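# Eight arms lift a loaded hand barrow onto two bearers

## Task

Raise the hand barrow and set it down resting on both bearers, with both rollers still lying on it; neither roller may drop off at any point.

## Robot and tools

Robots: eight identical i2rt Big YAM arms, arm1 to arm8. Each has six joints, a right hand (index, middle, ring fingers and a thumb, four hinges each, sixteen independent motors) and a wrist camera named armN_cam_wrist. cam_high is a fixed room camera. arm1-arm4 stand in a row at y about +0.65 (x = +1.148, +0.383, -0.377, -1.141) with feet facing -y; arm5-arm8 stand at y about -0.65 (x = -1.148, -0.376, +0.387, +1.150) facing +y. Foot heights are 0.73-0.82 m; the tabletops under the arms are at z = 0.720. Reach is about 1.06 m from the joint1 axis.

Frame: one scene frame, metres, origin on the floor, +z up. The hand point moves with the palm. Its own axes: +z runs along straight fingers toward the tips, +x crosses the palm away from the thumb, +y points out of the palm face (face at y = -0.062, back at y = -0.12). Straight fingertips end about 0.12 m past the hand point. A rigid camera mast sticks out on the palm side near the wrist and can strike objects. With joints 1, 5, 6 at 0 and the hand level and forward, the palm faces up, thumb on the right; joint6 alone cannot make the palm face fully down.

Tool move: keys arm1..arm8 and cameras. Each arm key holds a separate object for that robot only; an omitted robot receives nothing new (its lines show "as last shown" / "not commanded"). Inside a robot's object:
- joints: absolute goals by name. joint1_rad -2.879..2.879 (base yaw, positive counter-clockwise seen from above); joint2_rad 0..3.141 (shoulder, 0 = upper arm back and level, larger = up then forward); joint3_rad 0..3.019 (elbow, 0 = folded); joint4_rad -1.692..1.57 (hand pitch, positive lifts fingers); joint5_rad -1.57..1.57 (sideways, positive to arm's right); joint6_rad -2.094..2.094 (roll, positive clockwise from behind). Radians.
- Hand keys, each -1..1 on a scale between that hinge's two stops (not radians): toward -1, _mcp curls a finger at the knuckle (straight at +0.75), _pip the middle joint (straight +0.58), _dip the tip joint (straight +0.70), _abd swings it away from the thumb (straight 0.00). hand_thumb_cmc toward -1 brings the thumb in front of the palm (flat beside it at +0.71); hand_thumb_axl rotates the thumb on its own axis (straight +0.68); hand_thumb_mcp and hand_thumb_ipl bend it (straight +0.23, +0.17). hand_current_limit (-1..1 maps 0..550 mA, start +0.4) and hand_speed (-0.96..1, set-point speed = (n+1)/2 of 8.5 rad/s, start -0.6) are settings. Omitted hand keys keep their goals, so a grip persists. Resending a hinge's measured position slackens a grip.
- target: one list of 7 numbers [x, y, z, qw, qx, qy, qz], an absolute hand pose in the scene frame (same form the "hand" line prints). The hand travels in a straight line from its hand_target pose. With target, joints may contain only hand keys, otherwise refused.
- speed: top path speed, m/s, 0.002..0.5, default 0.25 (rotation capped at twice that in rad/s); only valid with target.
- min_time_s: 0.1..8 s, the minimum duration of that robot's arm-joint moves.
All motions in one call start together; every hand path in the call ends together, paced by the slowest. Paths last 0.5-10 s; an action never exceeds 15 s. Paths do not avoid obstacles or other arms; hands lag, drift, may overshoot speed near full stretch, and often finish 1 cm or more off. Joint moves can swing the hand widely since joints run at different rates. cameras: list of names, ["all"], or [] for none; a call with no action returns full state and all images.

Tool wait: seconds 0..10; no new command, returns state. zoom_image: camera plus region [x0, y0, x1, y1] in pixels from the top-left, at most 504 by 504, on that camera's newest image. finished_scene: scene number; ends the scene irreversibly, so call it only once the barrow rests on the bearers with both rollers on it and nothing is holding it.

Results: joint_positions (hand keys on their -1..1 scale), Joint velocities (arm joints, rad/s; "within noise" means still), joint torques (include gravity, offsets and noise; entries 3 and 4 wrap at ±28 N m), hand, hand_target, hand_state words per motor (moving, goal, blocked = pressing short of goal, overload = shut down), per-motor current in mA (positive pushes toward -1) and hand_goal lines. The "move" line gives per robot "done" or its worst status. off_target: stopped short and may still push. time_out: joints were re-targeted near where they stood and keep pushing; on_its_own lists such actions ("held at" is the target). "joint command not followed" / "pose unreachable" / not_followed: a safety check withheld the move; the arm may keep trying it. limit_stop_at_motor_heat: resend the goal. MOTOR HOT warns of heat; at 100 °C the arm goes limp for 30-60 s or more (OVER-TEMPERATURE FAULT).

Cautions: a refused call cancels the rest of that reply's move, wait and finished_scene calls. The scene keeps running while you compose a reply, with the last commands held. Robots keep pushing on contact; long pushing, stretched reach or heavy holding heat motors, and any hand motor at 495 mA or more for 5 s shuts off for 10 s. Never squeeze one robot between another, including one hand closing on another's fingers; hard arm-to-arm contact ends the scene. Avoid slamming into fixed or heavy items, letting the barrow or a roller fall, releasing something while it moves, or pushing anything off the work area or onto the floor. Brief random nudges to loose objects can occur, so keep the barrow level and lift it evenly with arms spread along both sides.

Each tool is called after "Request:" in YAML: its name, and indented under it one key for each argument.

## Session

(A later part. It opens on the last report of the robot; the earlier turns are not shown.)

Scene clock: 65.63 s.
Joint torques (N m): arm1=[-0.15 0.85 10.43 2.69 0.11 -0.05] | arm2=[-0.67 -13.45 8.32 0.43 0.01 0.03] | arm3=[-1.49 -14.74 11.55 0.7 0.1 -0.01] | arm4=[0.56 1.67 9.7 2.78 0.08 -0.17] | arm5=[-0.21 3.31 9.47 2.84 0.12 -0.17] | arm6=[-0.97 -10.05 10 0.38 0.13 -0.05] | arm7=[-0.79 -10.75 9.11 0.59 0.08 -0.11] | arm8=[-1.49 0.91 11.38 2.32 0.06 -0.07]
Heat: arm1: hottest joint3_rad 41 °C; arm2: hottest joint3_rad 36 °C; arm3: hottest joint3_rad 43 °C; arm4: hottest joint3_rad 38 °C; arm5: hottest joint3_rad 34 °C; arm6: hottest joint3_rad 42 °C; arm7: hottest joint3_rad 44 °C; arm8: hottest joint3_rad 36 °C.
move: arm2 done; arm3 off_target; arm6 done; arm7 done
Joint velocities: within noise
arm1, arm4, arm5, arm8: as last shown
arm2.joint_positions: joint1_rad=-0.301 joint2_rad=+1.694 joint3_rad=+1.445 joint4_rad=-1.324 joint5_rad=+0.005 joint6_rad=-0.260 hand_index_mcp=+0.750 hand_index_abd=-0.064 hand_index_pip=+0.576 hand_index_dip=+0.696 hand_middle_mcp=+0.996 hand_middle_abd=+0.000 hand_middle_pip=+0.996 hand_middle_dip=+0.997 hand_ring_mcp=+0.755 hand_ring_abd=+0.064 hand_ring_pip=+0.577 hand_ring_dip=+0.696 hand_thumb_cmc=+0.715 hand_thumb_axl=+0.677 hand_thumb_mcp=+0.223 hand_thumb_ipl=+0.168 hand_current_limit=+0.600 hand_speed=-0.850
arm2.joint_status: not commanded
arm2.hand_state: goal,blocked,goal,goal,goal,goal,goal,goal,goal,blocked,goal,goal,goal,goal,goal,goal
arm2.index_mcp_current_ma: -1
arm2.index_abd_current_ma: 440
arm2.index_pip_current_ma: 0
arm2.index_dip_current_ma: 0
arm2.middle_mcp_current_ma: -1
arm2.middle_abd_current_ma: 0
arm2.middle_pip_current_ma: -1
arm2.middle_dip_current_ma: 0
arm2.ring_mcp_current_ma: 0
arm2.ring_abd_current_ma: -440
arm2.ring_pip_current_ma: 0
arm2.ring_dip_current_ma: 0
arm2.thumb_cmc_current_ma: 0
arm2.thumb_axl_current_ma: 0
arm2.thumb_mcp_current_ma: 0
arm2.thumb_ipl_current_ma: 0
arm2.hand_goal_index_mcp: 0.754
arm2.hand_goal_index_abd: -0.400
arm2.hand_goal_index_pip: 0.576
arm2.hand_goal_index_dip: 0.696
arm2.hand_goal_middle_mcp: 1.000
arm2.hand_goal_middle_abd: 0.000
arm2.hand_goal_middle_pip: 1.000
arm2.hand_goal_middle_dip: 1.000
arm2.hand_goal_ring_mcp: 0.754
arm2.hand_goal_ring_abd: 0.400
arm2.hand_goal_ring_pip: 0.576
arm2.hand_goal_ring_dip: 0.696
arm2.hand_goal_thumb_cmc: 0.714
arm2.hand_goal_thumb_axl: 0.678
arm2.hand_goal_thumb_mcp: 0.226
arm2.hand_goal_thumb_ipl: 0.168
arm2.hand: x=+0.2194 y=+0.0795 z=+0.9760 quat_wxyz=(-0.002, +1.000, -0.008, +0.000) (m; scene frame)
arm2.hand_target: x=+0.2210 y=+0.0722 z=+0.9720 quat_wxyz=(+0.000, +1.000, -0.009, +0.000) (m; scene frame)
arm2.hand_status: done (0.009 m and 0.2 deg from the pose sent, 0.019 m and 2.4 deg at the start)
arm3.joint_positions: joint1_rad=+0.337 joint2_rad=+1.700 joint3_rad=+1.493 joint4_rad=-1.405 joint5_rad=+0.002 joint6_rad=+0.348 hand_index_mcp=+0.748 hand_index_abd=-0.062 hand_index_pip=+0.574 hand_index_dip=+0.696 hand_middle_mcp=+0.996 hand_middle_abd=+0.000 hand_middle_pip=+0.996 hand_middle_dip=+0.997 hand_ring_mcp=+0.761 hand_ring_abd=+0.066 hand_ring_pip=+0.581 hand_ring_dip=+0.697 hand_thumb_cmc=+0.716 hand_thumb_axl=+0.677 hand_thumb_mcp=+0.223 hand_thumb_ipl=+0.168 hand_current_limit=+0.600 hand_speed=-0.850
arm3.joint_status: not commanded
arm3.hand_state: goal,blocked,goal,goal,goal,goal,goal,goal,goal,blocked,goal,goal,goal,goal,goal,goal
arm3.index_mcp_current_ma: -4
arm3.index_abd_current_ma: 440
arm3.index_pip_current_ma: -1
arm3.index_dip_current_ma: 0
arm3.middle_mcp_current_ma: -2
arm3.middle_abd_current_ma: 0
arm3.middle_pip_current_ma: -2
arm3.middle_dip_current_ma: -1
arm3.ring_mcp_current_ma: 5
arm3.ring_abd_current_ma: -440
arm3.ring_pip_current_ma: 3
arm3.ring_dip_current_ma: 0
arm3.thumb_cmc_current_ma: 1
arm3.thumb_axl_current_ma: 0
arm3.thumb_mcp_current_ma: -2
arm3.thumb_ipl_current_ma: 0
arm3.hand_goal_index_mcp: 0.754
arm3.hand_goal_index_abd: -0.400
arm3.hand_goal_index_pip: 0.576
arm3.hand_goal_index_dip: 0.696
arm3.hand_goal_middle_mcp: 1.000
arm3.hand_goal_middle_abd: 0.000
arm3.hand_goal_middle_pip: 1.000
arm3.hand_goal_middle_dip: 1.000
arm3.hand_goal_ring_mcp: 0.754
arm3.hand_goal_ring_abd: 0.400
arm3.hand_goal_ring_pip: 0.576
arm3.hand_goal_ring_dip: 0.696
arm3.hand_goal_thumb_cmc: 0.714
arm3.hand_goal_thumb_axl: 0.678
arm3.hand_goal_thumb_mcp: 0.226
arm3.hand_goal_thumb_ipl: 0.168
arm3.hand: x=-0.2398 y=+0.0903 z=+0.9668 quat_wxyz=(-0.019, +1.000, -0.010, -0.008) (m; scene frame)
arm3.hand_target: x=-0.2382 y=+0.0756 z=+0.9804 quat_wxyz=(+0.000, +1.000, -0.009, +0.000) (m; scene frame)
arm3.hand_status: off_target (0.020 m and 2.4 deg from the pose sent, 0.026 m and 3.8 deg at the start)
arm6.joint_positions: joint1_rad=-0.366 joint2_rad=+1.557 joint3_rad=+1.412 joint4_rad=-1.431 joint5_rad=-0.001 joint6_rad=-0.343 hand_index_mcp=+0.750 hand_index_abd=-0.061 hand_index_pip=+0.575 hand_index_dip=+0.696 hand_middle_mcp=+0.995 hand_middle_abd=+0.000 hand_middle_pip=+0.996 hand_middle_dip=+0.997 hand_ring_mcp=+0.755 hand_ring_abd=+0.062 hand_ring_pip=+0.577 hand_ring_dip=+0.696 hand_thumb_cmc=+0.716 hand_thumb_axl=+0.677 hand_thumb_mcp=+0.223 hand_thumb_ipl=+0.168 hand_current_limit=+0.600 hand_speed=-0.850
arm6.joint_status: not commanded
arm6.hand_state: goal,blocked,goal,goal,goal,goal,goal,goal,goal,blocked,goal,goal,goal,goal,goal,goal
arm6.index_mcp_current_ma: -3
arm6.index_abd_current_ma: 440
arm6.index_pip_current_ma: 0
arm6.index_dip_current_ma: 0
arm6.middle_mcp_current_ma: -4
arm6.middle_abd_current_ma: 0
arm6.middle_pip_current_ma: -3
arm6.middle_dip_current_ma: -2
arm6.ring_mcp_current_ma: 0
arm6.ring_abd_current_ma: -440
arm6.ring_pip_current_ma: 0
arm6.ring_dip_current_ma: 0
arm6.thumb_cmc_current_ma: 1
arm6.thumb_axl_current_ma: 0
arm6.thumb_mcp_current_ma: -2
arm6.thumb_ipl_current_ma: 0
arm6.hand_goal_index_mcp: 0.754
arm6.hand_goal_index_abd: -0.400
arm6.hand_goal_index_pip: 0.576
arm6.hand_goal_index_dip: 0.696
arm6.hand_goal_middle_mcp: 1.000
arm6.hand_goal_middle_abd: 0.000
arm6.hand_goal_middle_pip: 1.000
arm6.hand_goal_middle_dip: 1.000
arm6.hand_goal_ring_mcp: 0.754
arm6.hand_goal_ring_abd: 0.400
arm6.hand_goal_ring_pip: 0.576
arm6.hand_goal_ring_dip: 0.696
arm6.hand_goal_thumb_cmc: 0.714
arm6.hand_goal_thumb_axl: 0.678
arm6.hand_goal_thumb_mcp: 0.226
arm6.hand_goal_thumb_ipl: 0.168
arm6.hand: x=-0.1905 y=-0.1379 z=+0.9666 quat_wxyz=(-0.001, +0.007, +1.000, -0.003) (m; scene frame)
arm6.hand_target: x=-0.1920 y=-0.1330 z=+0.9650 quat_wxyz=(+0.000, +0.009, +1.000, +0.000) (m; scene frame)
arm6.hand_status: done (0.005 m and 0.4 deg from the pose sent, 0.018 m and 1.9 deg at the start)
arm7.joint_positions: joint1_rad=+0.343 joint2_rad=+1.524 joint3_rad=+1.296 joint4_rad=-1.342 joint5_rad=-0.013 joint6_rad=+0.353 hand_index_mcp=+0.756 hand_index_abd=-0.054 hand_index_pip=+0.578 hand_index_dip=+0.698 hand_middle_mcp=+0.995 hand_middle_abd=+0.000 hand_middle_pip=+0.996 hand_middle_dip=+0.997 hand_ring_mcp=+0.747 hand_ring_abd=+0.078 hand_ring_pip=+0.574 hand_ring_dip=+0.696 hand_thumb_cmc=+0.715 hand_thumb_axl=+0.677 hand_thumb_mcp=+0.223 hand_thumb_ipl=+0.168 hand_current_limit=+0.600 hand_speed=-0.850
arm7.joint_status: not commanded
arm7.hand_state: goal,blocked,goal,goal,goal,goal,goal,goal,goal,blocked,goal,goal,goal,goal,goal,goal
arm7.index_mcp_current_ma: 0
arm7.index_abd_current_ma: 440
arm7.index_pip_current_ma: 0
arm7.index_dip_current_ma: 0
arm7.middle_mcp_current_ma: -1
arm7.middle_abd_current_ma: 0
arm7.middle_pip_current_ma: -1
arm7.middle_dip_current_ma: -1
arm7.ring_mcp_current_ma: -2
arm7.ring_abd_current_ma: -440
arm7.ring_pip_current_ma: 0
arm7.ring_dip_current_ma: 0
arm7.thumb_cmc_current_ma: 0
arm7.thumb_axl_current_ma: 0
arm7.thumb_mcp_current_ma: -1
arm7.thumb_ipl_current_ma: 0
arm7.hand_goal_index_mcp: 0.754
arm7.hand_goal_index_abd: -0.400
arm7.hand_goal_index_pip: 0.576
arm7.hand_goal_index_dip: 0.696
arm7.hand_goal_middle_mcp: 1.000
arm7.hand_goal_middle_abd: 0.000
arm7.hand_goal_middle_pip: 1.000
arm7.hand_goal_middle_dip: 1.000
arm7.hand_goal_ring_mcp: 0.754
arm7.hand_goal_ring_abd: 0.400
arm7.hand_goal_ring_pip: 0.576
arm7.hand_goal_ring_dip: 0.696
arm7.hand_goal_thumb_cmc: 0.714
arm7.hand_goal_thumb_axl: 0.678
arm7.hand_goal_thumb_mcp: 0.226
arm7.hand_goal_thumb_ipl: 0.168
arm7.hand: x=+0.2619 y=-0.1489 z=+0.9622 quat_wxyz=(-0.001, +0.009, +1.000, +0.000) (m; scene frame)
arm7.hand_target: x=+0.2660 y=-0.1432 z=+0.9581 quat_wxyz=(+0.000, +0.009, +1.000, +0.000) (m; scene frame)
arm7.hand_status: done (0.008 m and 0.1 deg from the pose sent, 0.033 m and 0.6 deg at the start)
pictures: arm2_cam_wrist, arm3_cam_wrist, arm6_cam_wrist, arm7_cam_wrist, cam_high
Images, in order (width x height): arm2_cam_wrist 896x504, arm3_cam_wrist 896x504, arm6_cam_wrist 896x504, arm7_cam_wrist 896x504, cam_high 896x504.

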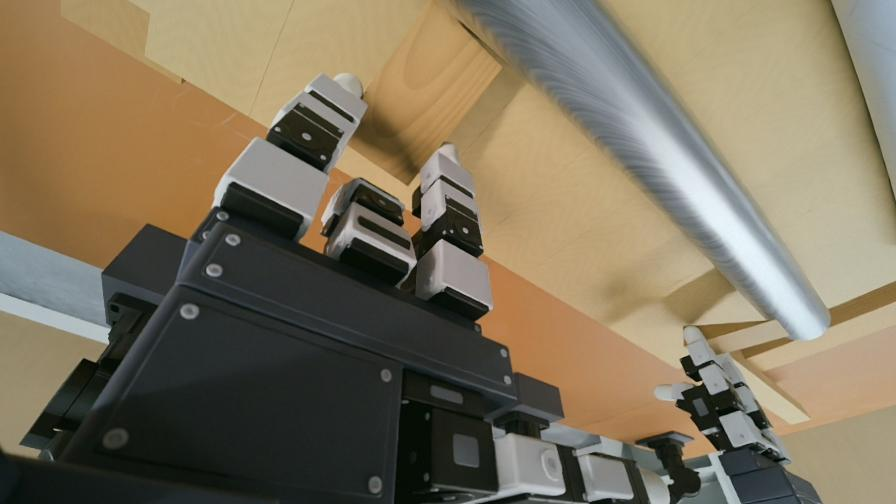

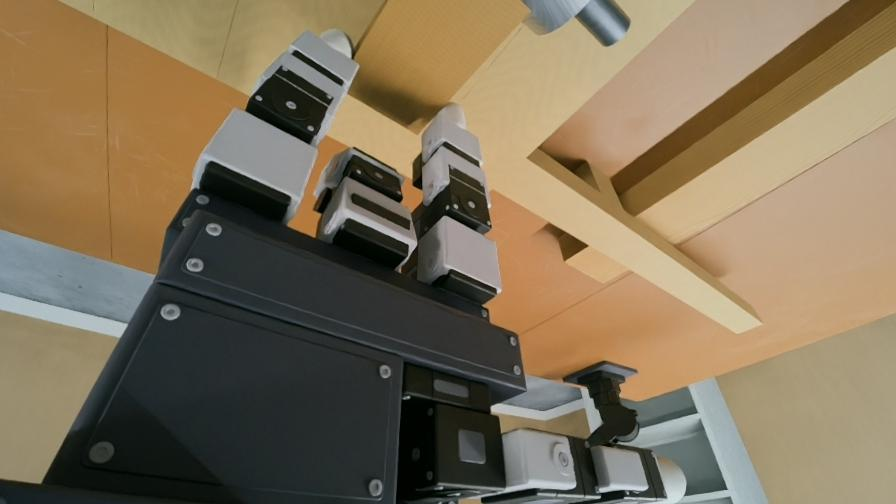

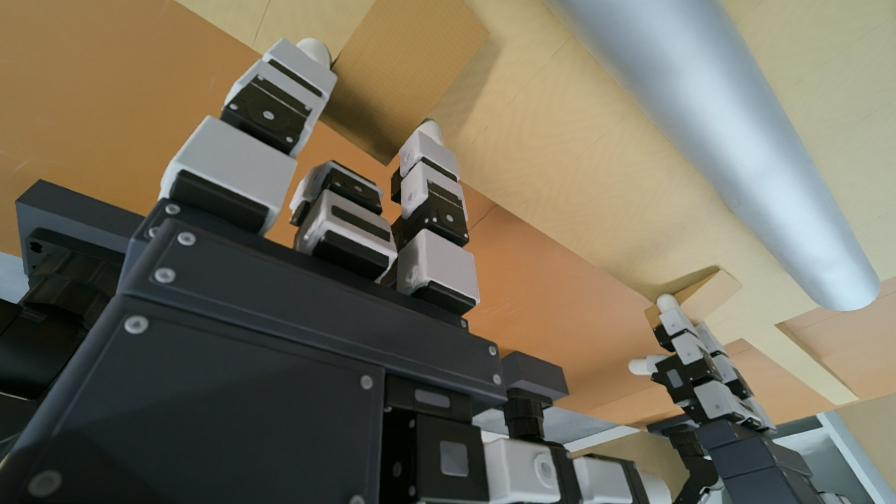

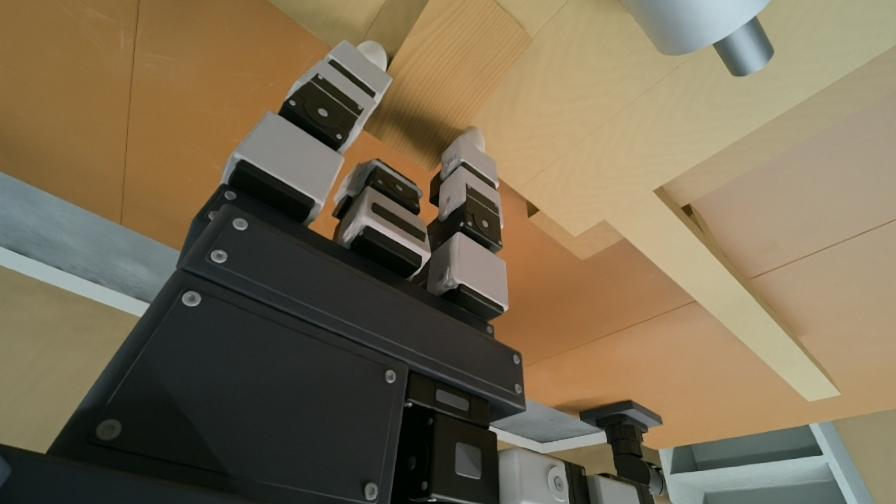

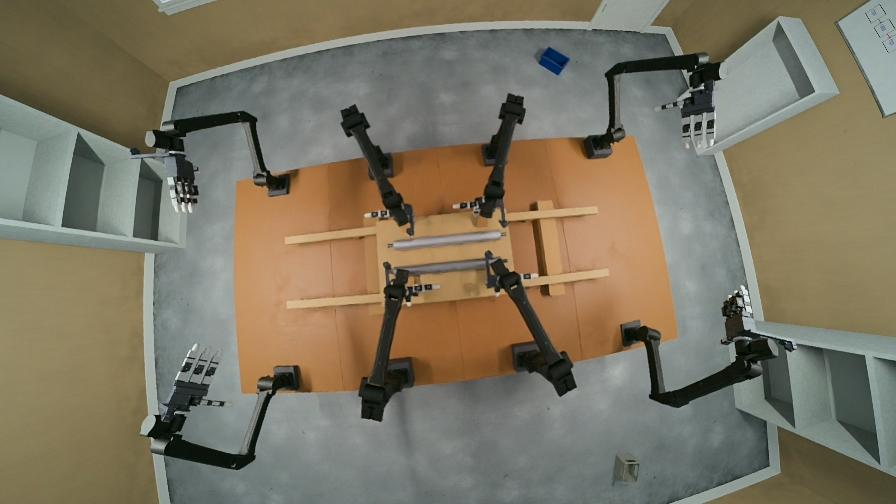

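Request:
move:
  arm7: {"target": [0.266, -0.113, 0.960, 0, 0.0087, 1, 0], "speed": 0.08}
  arm6: {"target": [-0.192, -0.103, 0.963, 0, 0.0087, 1, 0], "speed": 0.08}
  arm2: {"target": [0.221, 0.0605, 0.966, 0, 1, -0.0087, 0], "speed": 0.08}
  arm3: {"target": [-0.238, 0.063, 0.978, 0, 1, -0.0087, 0], "speed": 0.08}
  cameras: ["arm2_cam_wrist", "arm3_cam_wrist", "arm6_cam_wrist", "arm7_cam_wrist", "cam_high"]

Request:
zoom_image:
  camera: "cam_high"
  region: [340, 170, 560, 320]

Scene clock: 77.03 s.
Joint torques (N m): arm1=[-0.26 0.91 10.4 2.73 0.11 -0.05] | arm2=[-0.09 -14.1 9.98 0.35 -0.01 0.07] | arm3=[-1.55 -15.79 12.89 0.57 0.11 -0.04] | arm4=[0.44 1.96 9.76 2.77 0.09 -0.19] | arm5=[-0.15 3.37 9.46 2.84 0.13 -0.17] | arm6=[-1.03 -9.99 14.45 -0.01 0.17 -0.08] | arm7=[-1.44 -9.76 12.63 0.47 0.14 -0.1] | arm8=[-1.55 0.97 11.4 2.32 0.07 -0.07]
Heat: arm1: hottest joint3_rad 42 °C; arm2: hottest joint3_rad 36 °C; arm3: hottest joint3_rad 44 °C; arm4: hottest joint3_rad 39 °C; arm5: hottest joint3_rad 34 °C; arm6: hottest joint3_rad 41 °C; arm7: hottest joint3_rad 45 °C; arm8: hottest joint3_rad 36 °C.
move: arm2 off_target; arm3 off_target; arm6 off_target; arm7 off_target
Joint velocities: within noise
arm1, arm4, arm5, arm8: as last shown
arm2.joint_positions: joint1_rad=-0.301 joint2_rad=+1.728 joint3_rad=+1.445 joint4_rad=-1.318 joint5_rad=+0.005 joint6_rad=-0.257 hand_index_mcp=+0.750 hand_index_abd=-0.064 hand_index_pip=+0.576 hand_index_dip=+0.696 hand_middle_mcp=+0.996 hand_middle_abd=+0.000 hand_middle_pip=+0.996 hand_middle_dip=+0.997 hand_ring_mcp=+0.755 hand_ring_abd=+0.064 hand_ring_pip=+0.577 hand_ring_dip=+0.696 hand_thumb_cmc=+0.715 hand_thumb_axl=+0.677 hand_thumb_mcp=+0.223 hand_thumb_ipl=+0.168 hand_current_limit=+0.600 hand_speed=-0.850
arm2.joint_status: not commanded
arm2.hand_state: goal,blocked,goal,goal,goal,goal,goal,goal,goal,blocked,goal,goal,goal,goal,goal,goal
arm2.index_mcp_current_ma: -1
arm2.index_abd_current_ma: 440
arm2.index_pip_current_ma: 0
arm2.index_dip_current_ma: 0
arm2.middle_mcp_current_ma: -1
arm2.middle_abd_current_ma: 0
arm2.middle_pip_current_ma: -1
arm2.middle_dip_current_ma: 0
arm2.ring_mcp_current_ma: 0
arm2.ring_abd_current_ma: -440
arm2.ring_pip_current_ma: 0
arm2.ring_dip_current_ma: 0
arm2.thumb_cmc_current_ma: 0
arm2.thumb_axl_current_ma: 0
arm2.thumb_mcp_current_ma: 0
arm2.thumb_ipl_current_ma: 0
arm2.hand_goal_index_mcp: 0.754
arm2.hand_goal_index_abd: -0.400
arm2.hand_goal_index_pip: 0.576
arm2.hand_goal_index_dip: 0.696
arm2.hand_goal_middle_mcp: 1.000
arm2.hand_goal_middle_abd: 0.000
arm2.hand_goal_middle_pip: 1.000
arm2.hand_goal_middle_dip: 1.000
arm2.hand_goal_ring_mcp: 0.754
arm2.hand_goal_ring_abd: 0.400
arm2.hand_goal_ring_pip: 0.576
arm2.hand_goal_ring_dip: 0.696
arm2.hand_goal_thumb_cmc: 0.714
arm2.hand_goal_thumb_axl: 0.678
arm2.hand_goal_thumb_mcp: 0.226
arm2.hand_goal_thumb_ipl: 0.168
arm2.hand: x=+0.2187 y=+0.0776 z=+0.9575 quat_wxyz=(-0.015, +1.000, -0.010, +0.003) (m; scene frame)
arm2.hand_target: x=+0.2212 y=+0.0612 z=+0.9661 quat_wxyz=(+0.000, +1.000, -0.009, +0.000) (m; scene frame)
arm2.hand_status: off_target (0.019 m and 1.8 deg from the pose sent, 0.021 m and 0.2 deg at the start)
arm3.joint_positions: joint1_rad=+0.331 joint2_rad=+1.729 joint3_rad=+1.507 joint4_rad=-1.405 joint5_rad=+0.002 joint6_rad=+0.342 hand_index_mcp=+0.748 hand_index_abd=-0.062 hand_index_pip=+0.574 hand_index_dip=+0.696 hand_middle_mcp=+0.996 hand_middle_abd=+0.000 hand_middle_pip=+0.996 hand_middle_dip=+0.997 hand_ring_mcp=+0.760 hand_ring_abd=+0.066 hand_ring_pip=+0.581 hand_ring_dip=+0.697 hand_thumb_cmc=+0.716 hand_thumb_axl=+0.677 hand_thumb_mcp=+0.223 hand_thumb_ipl=+0.168 hand_current_limit=+0.600 hand_speed=-0.850
arm3.joint_status: not commanded
arm3.hand_state: goal,blocked,goal,goal,goal,goal,goal,goal,goal,blocked,goal,goal,goal,goal,goal,goal
arm3.index_mcp_current_ma: -4
arm3.index_abd_current_ma: 440
arm3.index_pip_current_ma: -1
arm3.index_dip_current_ma: 0
arm3.middle_mcp_current_ma: -2
arm3.middle_abd_current_ma: 0
arm3.middle_pip_current_ma: -2
arm3.middle_dip_current_ma: -1
arm3.ring_mcp_current_ma: 4
arm3.ring_abd_current_ma: -440
arm3.ring_pip_current_ma: 3
arm3.ring_dip_current_ma: 0
arm3.thumb_cmc_current_ma: 1
arm3.thumb_axl_current_ma: 0
arm3.thumb_mcp_current_ma: -2
arm3.thumb_ipl_current_ma: 0
arm3.hand_goal_index_mcp: 0.754
arm3.hand_goal_index_abd: -0.400
arm3.hand_goal_index_pip: 0.576
arm3.hand_goal_index_dip: 0.696
arm3.hand_goal_middle_mcp: 1.000
arm3.hand_goal_middle_abd: 0.000
arm3.hand_goal_middle_pip: 1.000
arm3.hand_goal_middle_dip: 1.000
arm3.hand_goal_ring_mcp: 0.754
arm3.hand_goal_ring_abd: 0.400
arm3.hand_goal_ring_pip: 0.576
arm3.hand_goal_ring_dip: 0.696
arm3.hand_goal_thumb_cmc: 0.714
arm3.hand_goal_thumb_axl: 0.678
arm3.hand_goal_thumb_mcp: 0.226
arm3.hand_goal_thumb_ipl: 0.168
arm3.hand: x=-0.2409 y=+0.0839 z=+0.9564 quat_wxyz=(-0.027, +1.000, -0.009, -0.010) (m; scene frame)
arm3.hand_target: x=-0.2385 y=+0.0644 z=+0.9784 quat_wxyz=(+0.000, +1.000, -0.009, +0.000) (m; scene frame)
arm3.hand_status: off_target (0.030 m and 3.3 deg from the pose sent, 0.030 m and 2.4 deg at the start)
arm6.joint_positions: joint1_rad=-0.345 joint2_rad=+1.616 joint3_rad=+1.441 joint4_rad=-1.431 joint5_rad=-0.002 joint6_rad=-0.321 hand_index_mcp=+0.765 hand_index_abd=-0.065 hand_index_pip=+0.583 hand_index_dip=+0.699 hand_middle_mcp=+0.995 hand_middle_abd=+0.000 hand_middle_pip=+0.996 hand_middle_dip=+0.997 hand_ring_mcp=+0.757 hand_ring_abd=+0.062 hand_ring_pip=+0.578 hand_ring_dip=+0.697 hand_thumb_cmc=+0.715 hand_thumb_axl=+0.677 hand_thumb_mcp=+0.223 hand_thumb_ipl=+0.168 hand_current_limit=+0.600 hand_speed=-0.850
arm6.joint_status: not commanded
arm6.hand_state: goal,blocked,goal,goal,goal,goal,goal,goal,goal,blocked,goal,goal,goal,goal,goal,goal
arm6.index_mcp_current_ma: 15
arm6.index_abd_current_ma: 440
arm6.index_pip_current_ma: 7
arm6.index_dip_current_ma: 2
arm6.middle_mcp_current_ma: -4
arm6.middle_abd_current_ma: 0
arm6.middle_pip_current_ma: -3
arm6.middle_dip_current_ma: -2
arm6.ring_mcp_current_ma: 3
arm6.ring_abd_current_ma: -440
arm6.ring_pip_current_ma: 2
arm6.ring_dip_current_ma: 0
arm6.thumb_cmc_current_ma: 1
arm6.thumb_axl_current_ma: 0
arm6.thumb_mcp_current_ma: -3
arm6.thumb_ipl_current_ma: 0
arm6.hand_goal_index_mcp: 0.754
arm6.hand_goal_index_abd: -0.400
arm6.hand_goal_index_pip: 0.576
arm6.hand_goal_index_dip: 0.696
arm6.hand_goal_middle_mcp: 1.000
arm6.hand_goal_middle_abd: 0.000
arm6.hand_goal_middle_pip: 1.000
arm6.hand_goal_middle_dip: 1.000
arm6.hand_goal_ring_mcp: 0.754
arm6.hand_goal_ring_abd: 0.400
arm6.hand_goal_ring_pip: 0.576
arm6.hand_goal_ring_dip: 0.696
arm6.hand_goal_thumb_cmc: 0.714
arm6.hand_goal_thumb_axl: 0.678
arm6.hand_goal_thumb_mcp: 0.226
arm6.hand_goal_thumb_ipl: 0.168
arm6.hand: x=-0.1955 y=-0.1227 z=+0.9480 quat_wxyz=(-0.006, +0.008, +1.000, -0.018) (m; scene frame)
arm6.hand_target: x=-0.1924 y=-0.1041 z=+0.9632 quat_wxyz=(+0.000, +0.009, +1.000, +0.000) (m; scene frame)
arm6.hand_status: off_target (0.025 m and 2.2 deg from the pose sent, 0.035 m and 0.4 deg at the start)
arm7.joint_positions: joint1_rad=+0.330 joint2_rad=+1.573 joint3_rad=+1.337 joint4_rad=-1.355 joint5_rad=-0.014 joint6_rad=+0.333 hand_index_mcp=+0.776 hand_index_abd=-0.054 hand_index_pip=+0.589 hand_index_dip=+0.702 hand_middle_mcp=+0.995 hand_middle_abd=+0.000 hand_middle_pip=+0.996 hand_middle_dip=+0.997 hand_ring_mcp=+0.776 hand_ring_abd=+0.078 hand_ring_pip=+0.588 hand_ring_dip=+0.703 hand_thumb_cmc=+0.715 hand_thumb_axl=+0.677 hand_thumb_mcp=+0.223 hand_thumb_ipl=+0.168 hand_current_limit=+0.600 hand_speed=-0.850
arm7.joint_status: not commanded
arm7.hand_state: blocked,blocked,goal,goal,goal,goal,goal,goal,blocked,blocked,goal,goal,goal,goal,goal,goal
arm7.index_mcp_current_ma: 14
arm7.index_abd_current_ma: 440
arm7.index_pip_current_ma: 5
arm7.index_dip_current_ma: 1
arm7.middle_mcp_current_ma: -1
arm7.middle_abd_current_ma: 0
arm7.middle_pip_current_ma: -1
arm7.middle_dip_current_ma: -1
arm7.ring_mcp_current_ma: 15
arm7.ring_abd_current_ma: -440
arm7.ring_pip_current_ma: 5
arm7.ring_dip_current_ma: 2
arm7.thumb_cmc_current_ma: 0
arm7.thumb_axl_current_ma: 0
arm7.thumb_mcp_current_ma: -1
arm7.thumb_ipl_current_ma: 0
arm7.hand_goal_index_mcp: 0.754
arm7.hand_goal_index_abd: -0.400
arm7.hand_goal_index_pip: 0.576
arm7.hand_goal_index_dip: 0.696
arm7.hand_goal_middle_mcp: 1.000
arm7.hand_goal_middle_abd: 0.000
arm7.hand_goal_middle_pip: 1.000
arm7.hand_goal_middle_dip: 1.000
arm7.hand_goal_ring_mcp: 0.754
arm7.hand_goal_ring_abd: 0.400
arm7.hand_goal_ring_pip: 0.576
arm7.hand_goal_ring_dip: 0.696
arm7.hand_goal_thumb_cmc: 0.714
arm7.hand_goal_thumb_axl: 0.678
arm7.hand_goal_thumb_mcp: 0.226
arm7.hand_goal_thumb_ipl: 0.168
arm7.hand: x=+0.2627 y=-0.1349 z=+0.9547 quat_wxyz=(+0.002, +0.006, +1.000, -0.011) (m; scene frame)
arm7.hand_target: x=+0.2665 y=-0.1140 z=+0.9601 quat_wxyz=(+0.000, +0.009, +1.000, +0.000) (m; scene frame)
arm7.hand_status: off_target (0.023 m and 1.3 deg from the pose sent, 0.036 m and 0.1 deg at the start)
pictures: arm2_cam_wrist, arm3_cam_wrist, arm6_cam_wrist, arm7_cam_wrist, cam_high
Images, in order (width x height): arm2_cam_wrist 896x504, arm3_cam_wrist 896x504, arm6_cam_wrist 896x504, arm7_cam_wrist 896x504, cam_high 896x504.

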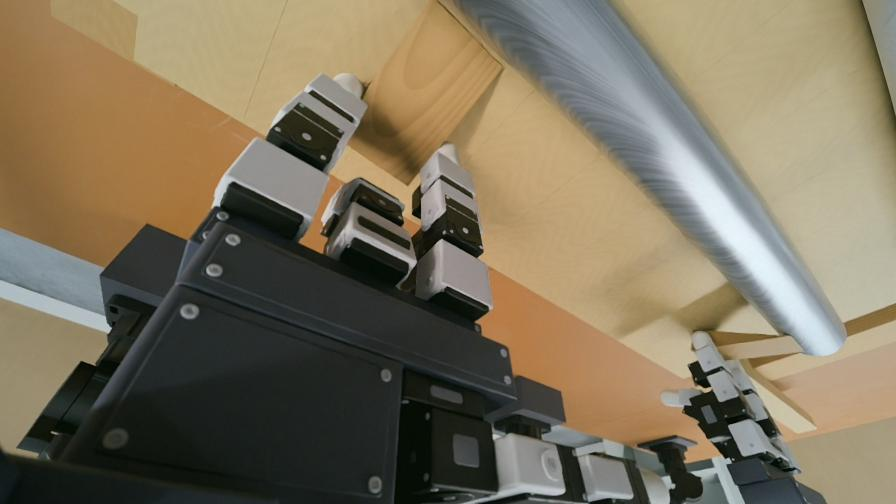

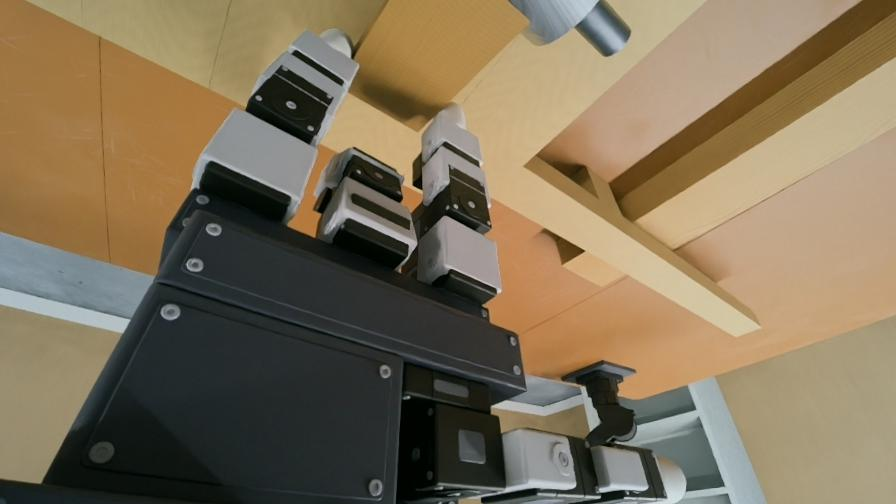

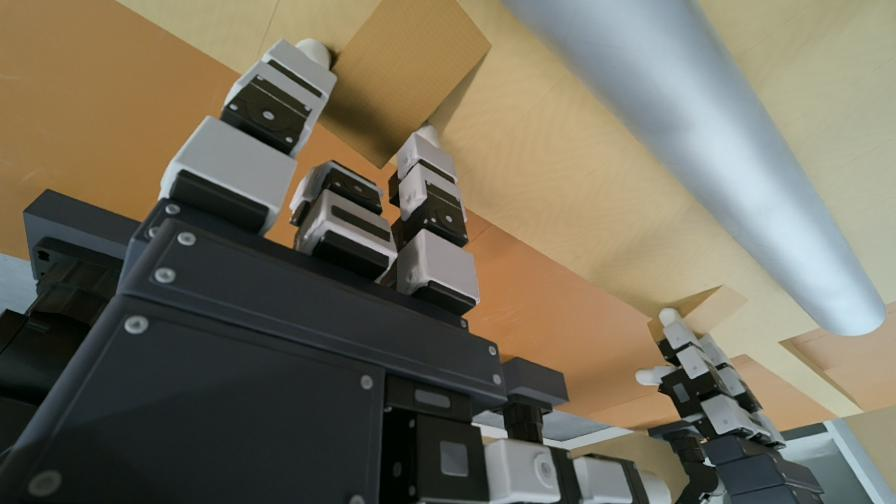

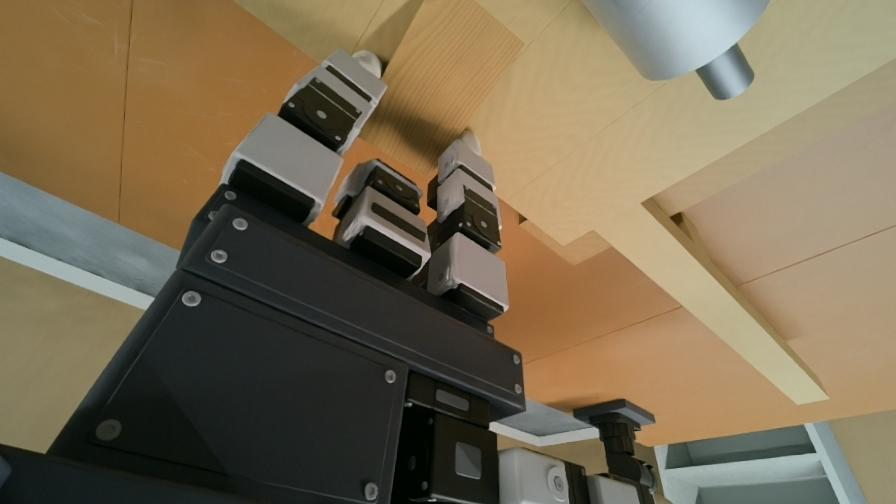

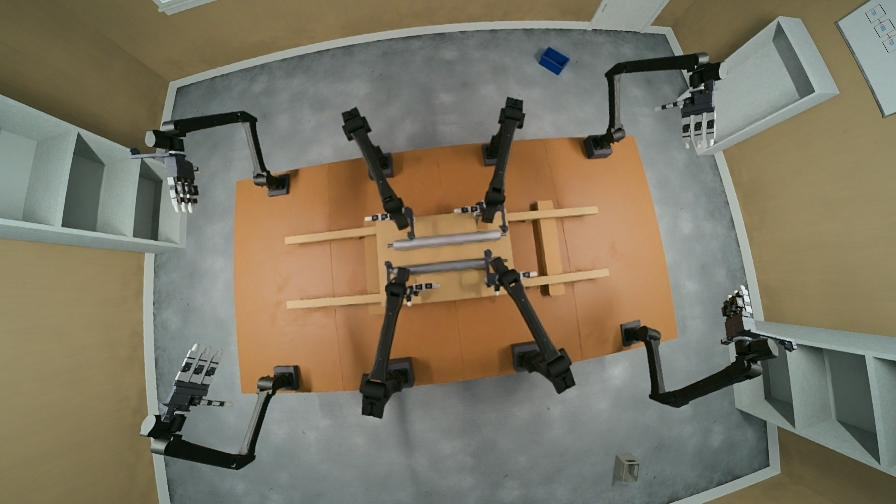

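Scaled by 2.291.

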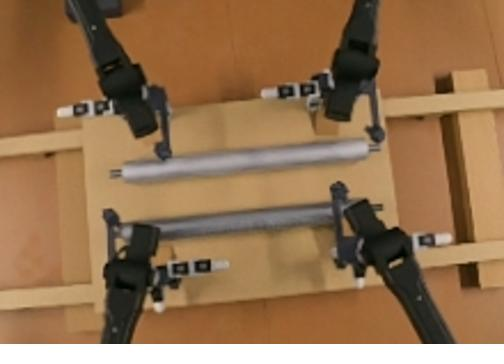

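Request:
zoom_image:
  camera: "arm2_cam_wrist"
  region: [380, 0, 680, 200]

Request:
zoom_image:
  camera: "arm6_cam_wrist"
  region: [380, 0, 680, 200]

Request:
zoom_image:
  camera: "arm7_cam_wrist"
  region: [400, 0, 700, 200]

Request:
zoom_image:
  camera: "arm3_cam_wrist"
  region: [380, 0, 680, 200]

Scaled by 1.680.

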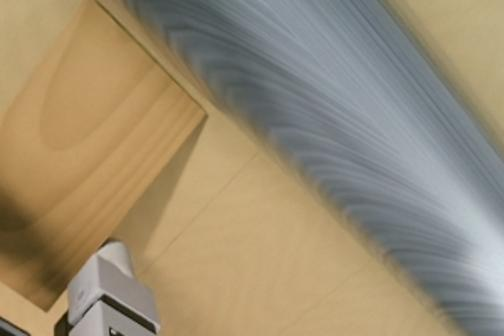

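Scaled by 1.680.

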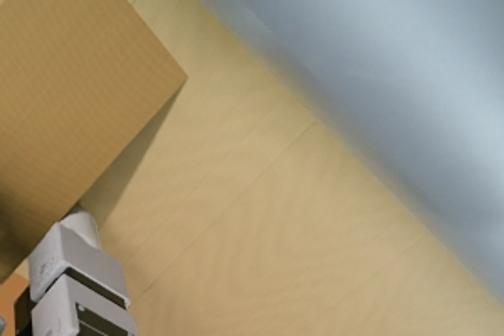

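Scaled by 1.680.

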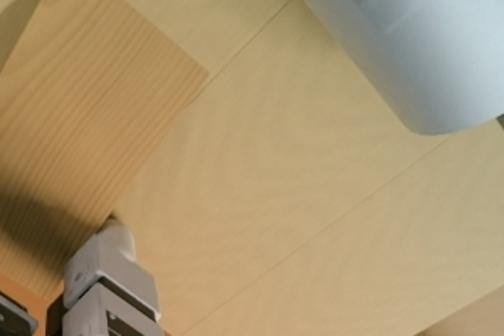

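Scaled by 1.680.

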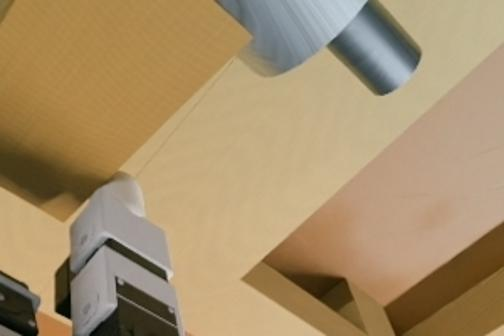

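Request:
move:
  arm7: {"target": [0.266, -0.059, 0.966, 0, 0.0087, 1, 0], "speed": 0.08}
  arm6: {"target": [-0.192, -0.069, 0.972, 0, 0.0087, 1, 0], "speed": 0.08}
  arm2: {"target": [0.221, 0.036, 0.970, 0, 1, -0.0087, 0], "speed": 0.08}
  cameras: ["arm2_cam_wrist", "arm3_cam_wrist", "arm6_cam_wrist", "arm7_cam_wrist", "cam_high"]

Request:
zoom_image:
  camera: "arm2_cam_wrist"
  region: [380, 0, 680, 200]

Request:
zoom_image:
  camera: "arm6_cam_wrist"
  region: [380, 0, 680, 200]

Request:
zoom_image:
  camera: "arm7_cam_wrist"
  region: [400, 0, 700, 200]

Request:
zoom_image:
  camera: "cam_high"
  region: [340, 170, 560, 320]

Scene clock: 82.97 s.
Joint torques (N m): arm1=[-0.26 1.03 10.47 2.7 0.09 -0.05] | arm2=[0.03 -14.68 11.18 -0.24 0.01 0.07] | arm3=[-1.49 -15.44 12.96 0.5 0.1 -0.04] | arm4=[0.56 1.38 9.7 2.78 0.11 -0.18] | arm5=[-0.21 3.31 9.46 2.82 0.13 -0.17] | arm6=[-0.97 -11.69 14.87 -0.42 0.16 -0.05] | arm7=[-1.32 -12.86 13.19 -0.06 0.14 -0.12] | arm8=[-1.49 0.91 11.38 2.32 0.07 -0.07]
Heat: arm1: hottest joint3_rad 42 °C; arm2: hottest joint3_rad 36 °C; arm3: hottest joint3_rad 43 °C; arm4: hottest joint3_rad 39 °C; arm5: hottest joint3_rad 34 °C; arm6: hottest joint3_rad 42 °C; arm7: hottest joint3_rad 46 °C; arm8: hottest joint3_rad 36 °C.
move: arm2 off_target; arm6 off_target; arm7 off_target
Joint velocities: within noise
arm1, arm3, arm4, arm5, arm8: as last shown
arm2.joint_positions: joint1_rad=-0.290 joint2_rad=+1.780 joint3_rad=+1.518 joint4_rad=-1.331 joint5_rad=+0.005 joint6_rad=-0.248 hand_index_mcp=+0.750 hand_index_abd=-0.064 hand_index_pip=+0.576 hand_index_dip=+0.696 hand_middle_mcp=+0.996 hand_middle_abd=+0.000 hand_middle_pip=+0.996 hand_middle_dip=+0.997 hand_ring_mcp=+0.755 hand_ring_abd=+0.064 hand_ring_pip=+0.577 hand_ring_dip=+0.696 hand_thumb_cmc=+0.715 hand_thumb_axl=+0.677 hand_thumb_mcp=+0.223 hand_thumb_ipl=+0.168 hand_current_limit=+0.600 hand_speed=-0.850
arm2.joint_status: not commanded
arm2.hand_state: goal,blocked,goal,goal,goal,goal,goal,goal,goal,blocked,goal,goal,goal,goal,goal,goal
arm2.index_mcp_current_ma: -1
arm2.index_abd_current_ma: 440
arm2.index_pip_current_ma: 0
arm2.index_dip_current_ma: 0
arm2.middle_mcp_current_ma: -1
arm2.middle_abd_current_ma: 0
arm2.middle_pip_current_ma: -1
arm2.middle_dip_current_ma: 0
arm2.ring_mcp_current_ma: 0
arm2.ring_abd_current_ma: -440
arm2.ring_pip_current_ma: 0
arm2.ring_dip_current_ma: 0
arm2.thumb_cmc_current_ma: 0
arm2.thumb_axl_current_ma: 0
arm2.thumb_mcp_current_ma: 0
arm2.thumb_ipl_current_ma: 0
arm2.hand_goal_index_mcp: 0.754
arm2.hand_goal_index_abd: -0.400
arm2.hand_goal_index_pip: 0.576
arm2.hand_goal_index_dip: 0.696
arm2.hand_goal_middle_mcp: 1.000
arm2.hand_goal_middle_abd: 0.000
arm2.hand_goal_middle_pip: 1.000
arm2.hand_goal_middle_dip: 1.000
arm2.hand_goal_ring_mcp: 0.754
arm2.hand_goal_ring_abd: 0.400
arm2.hand_goal_ring_pip: 0.576
arm2.hand_goal_ring_dip: 0.696
arm2.hand_goal_thumb_cmc: 0.714
arm2.hand_goal_thumb_axl: 0.678
arm2.hand_goal_thumb_mcp: 0.226
arm2.hand_goal_thumb_ipl: 0.168
arm2.hand: x=+0.2182 y=+0.0544 z=+0.9581 quat_wxyz=(-0.012, +1.000, -0.009, +0.003) (m; scene frame)
arm2.hand_target: x=+0.2213 y=+0.0369 z=+0.9702 quat_wxyz=(+0.001, +1.000, -0.009, +0.000) (m; scene frame)
arm2.hand_status: off_target (0.022 m and 1.4 deg from the pose sent, 0.043 m and 1.8 deg at the start)
arm6.joint_positions: joint1_rad=-0.324 joint2_rad=+1.705 joint3_rad=+1.565 joint4_rad=-1.466 joint5_rad=-0.002 joint6_rad=-0.302 hand_index_mcp=+0.750 hand_index_abd=-0.065 hand_index_pip=+0.576 hand_index_dip=+0.697 hand_middle_mcp=+0.995 hand_middle_abd=+0.000 hand_middle_pip=+0.996 hand_middle_dip=+0.997 hand_ring_mcp=+0.756 hand_ring_abd=+0.062 hand_ring_pip=+0.578 hand_ring_dip=+0.697 hand_thumb_cmc=+0.715 hand_thumb_axl=+0.677 hand_thumb_mcp=+0.223 hand_thumb_ipl=+0.168 hand_current_limit=+0.600 hand_speed=-0.850
arm6.joint_status: not commanded
arm6.hand_state: goal,blocked,goal,goal,goal,goal,goal,goal,goal,blocked,goal,goal,goal,goal,goal,goal
arm6.index_mcp_current_ma: -3
arm6.index_abd_current_ma: 440
arm6.index_pip_current_ma: 0
arm6.index_dip_current_ma: 1
arm6.middle_mcp_current_ma: -4
arm6.middle_abd_current_ma: 0
arm6.middle_pip_current_ma: -3
arm6.middle_dip_current_ma: -2
arm6.ring_mcp_current_ma: 1
arm6.ring_abd_current_ma: -440
arm6.ring_pip_current_ma: 2
arm6.ring_dip_current_ma: 0
arm6.thumb_cmc_current_ma: 1
arm6.thumb_axl_current_ma: 0
arm6.thumb_mcp_current_ma: -3
arm6.thumb_ipl_current_ma: 0
arm6.hand_goal_index_mcp: 0.754
arm6.hand_goal_index_abd: -0.400
arm6.hand_goal_index_pip: 0.576
arm6.hand_goal_index_dip: 0.696
arm6.hand_goal_middle_mcp: 1.000
arm6.hand_goal_middle_abd: 0.000
arm6.hand_goal_middle_pip: 1.000
arm6.hand_goal_middle_dip: 1.000
arm6.hand_goal_ring_mcp: 0.754
arm6.hand_goal_ring_abd: 0.400
arm6.hand_goal_ring_pip: 0.576
arm6.hand_goal_ring_dip: 0.696
arm6.hand_goal_thumb_cmc: 0.714
arm6.hand_goal_thumb_axl: 0.678
arm6.hand_goal_thumb_mcp: 0.226
arm6.hand_goal_thumb_ipl: 0.168
arm6.hand: x=-0.1941 y=-0.0858 z=+0.9521 quat_wxyz=(-0.006, +0.007, +1.000, -0.018) (m; scene frame)
arm6.hand_target: x=-0.1923 y=-0.0701 z=+0.9721 quat_wxyz=(+0.000, +0.009, +1.000, +0.001) (m; scene frame)
arm6.hand_status: off_target (0.026 m and 2.1 deg from the pose sent, 0.059 m and 2.2 deg at the start)
arm7.joint_positions: joint1_rad=+0.297 joint2_rad=+1.711 joint3_rad=+1.514 joint4_rad=-1.398 joint5_rad=-0.014 joint6_rad=+0.303 hand_index_mcp=+0.768 hand_index_abd=-0.054 hand_index_pip=+0.587 hand_index_dip=+0.702 hand_middle_mcp=+0.995 hand_middle_abd=+0.000 hand_middle_pip=+0.996 hand_middle_dip=+0.997 hand_ring_mcp=+0.770 hand_ring_abd=+0.078 hand_ring_pip=+0.587 hand_ring_dip=+0.704 hand_thumb_cmc=+0.715 hand_thumb_axl=+0.677 hand_thumb_mcp=+0.223 hand_thumb_ipl=+0.168 hand_current_limit=+0.600 hand_speed=-0.850
arm7.joint_status: not commanded
arm7.hand_state: goal,blocked,goal,goal,goal,goal,goal,goal,goal,blocked,goal,goal,goal,goal,goal,goal
arm7.index_mcp_current_ma: 7
arm7.index_abd_current_ma: 440
arm7.index_pip_current_ma: 4
arm7.index_dip_current_ma: 1
arm7.middle_mcp_current_ma: -1
arm7.middle_abd_current_ma: 0
arm7.middle_pip_current_ma: -1
arm7.middle_dip_current_ma: -1
arm7.ring_mcp_current_ma: 9
arm7.ring_abd_current_ma: -440
arm7.ring_pip_current_ma: 4
arm7.ring_dip_current_ma: 2
arm7.thumb_cmc_current_ma: 0
arm7.thumb_axl_current_ma: 0
arm7.thumb_mcp_current_ma: -1
arm7.thumb_ipl_current_ma: 0
arm7.hand_goal_index_mcp: 0.754
arm7.hand_goal_index_abd: -0.400
arm7.hand_goal_index_pip: 0.576
arm7.hand_goal_index_dip: 0.696
arm7.hand_goal_middle_mcp: 1.000
arm7.hand_goal_middle_abd: 0.000
arm7.hand_goal_middle_pip: 1.000
arm7.hand_goal_middle_dip: 1.000
arm7.hand_goal_ring_mcp: 0.754
arm7.hand_goal_ring_abd: 0.400
arm7.hand_goal_ring_pip: 0.576
arm7.hand_goal_ring_dip: 0.696
arm7.hand_goal_thumb_cmc: 0.714
arm7.hand_goal_thumb_axl: 0.678
arm7.hand_goal_thumb_mcp: 0.226
arm7.hand_goal_thumb_ipl: 0.168
arm7.hand: x=+0.2624 y=-0.0788 z=+0.9564 quat_wxyz=(+0.002, +0.007, +1.000, -0.012) (m; scene frame)
arm7.hand_target: x=+0.2664 y=-0.0599 z=+0.9662 quat_wxyz=(+0.000, +0.009, +1.000, +0.001) (m; scene frame)
arm7.hand_status: off_target (0.022 m and 1.4 deg from the pose sent, 0.077 m and 1.3 deg at the start)
pictures: arm2_cam_wrist, arm3_cam_wrist, arm6_cam_wrist, arm7_cam_wrist, cam_high
Images, in order (width x height): arm2_cam_wrist 896x504, arm3_cam_wrist 896x504, arm6_cam_wrist 896x504, arm7_cam_wrist 896x504, cam_high 896x504.

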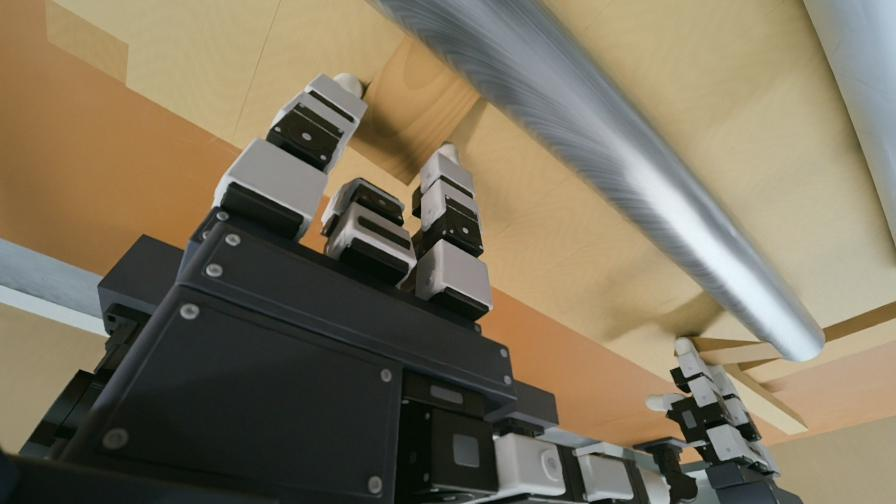

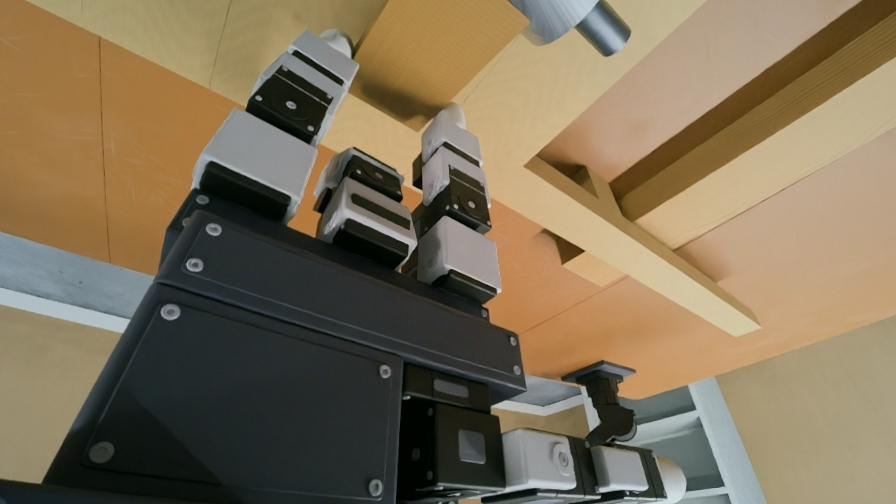

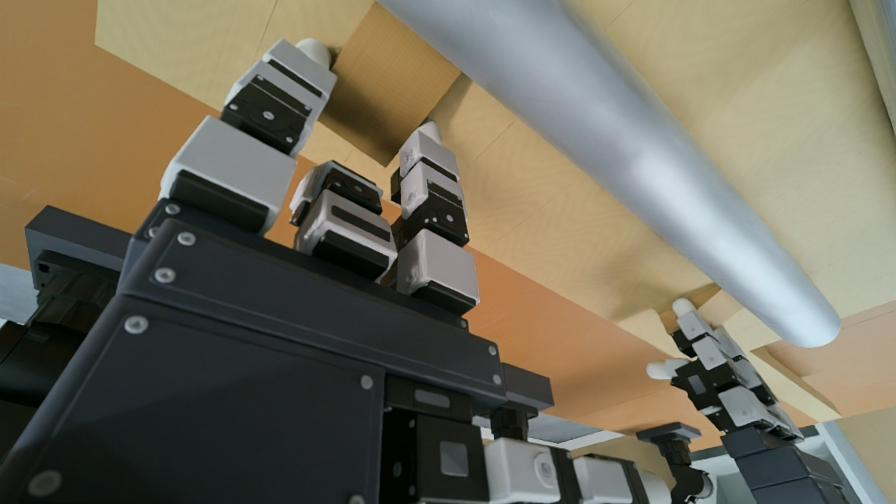

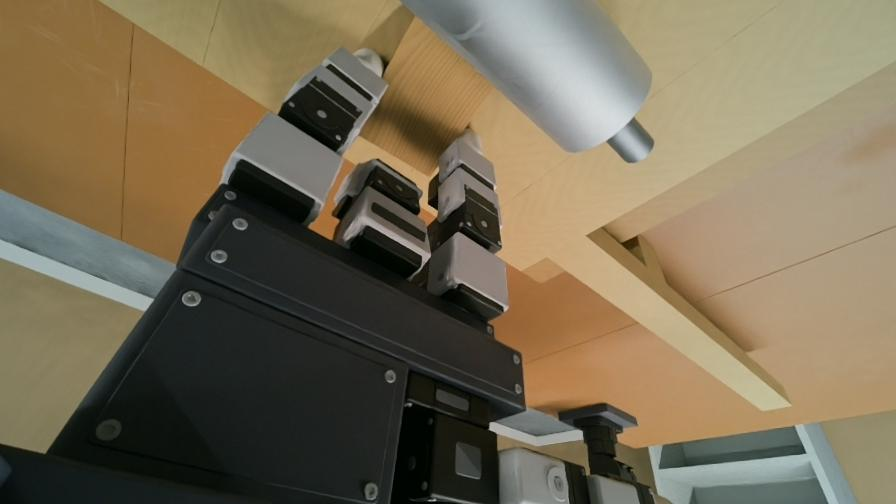

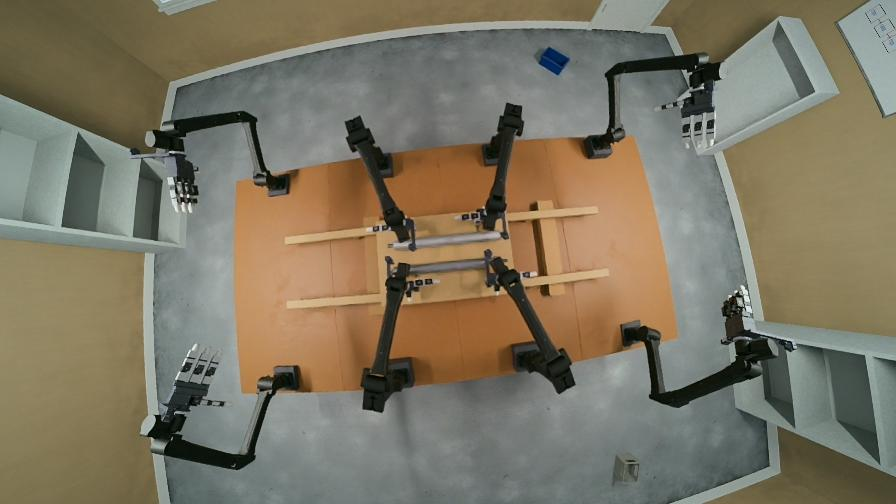

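Scaled by 1.680.

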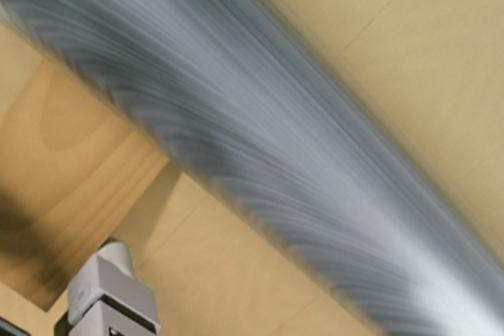

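Scaled by 1.680.

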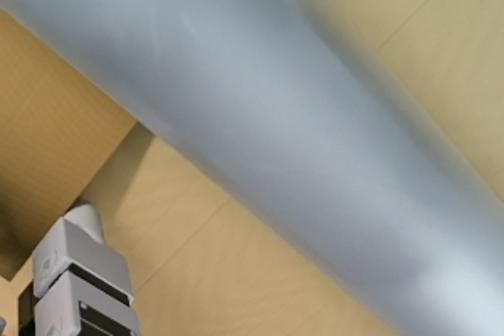

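Scaled by 1.680.

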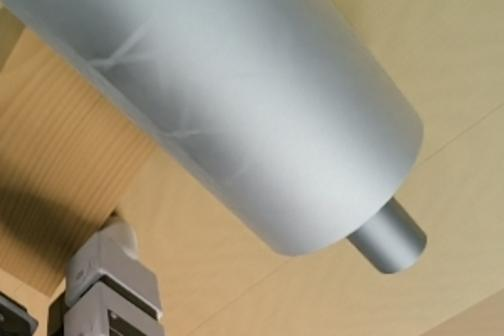

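Scaled by 2.291.

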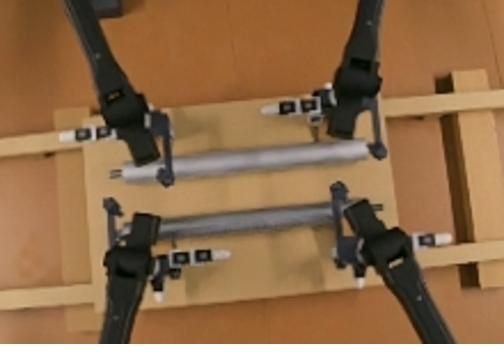

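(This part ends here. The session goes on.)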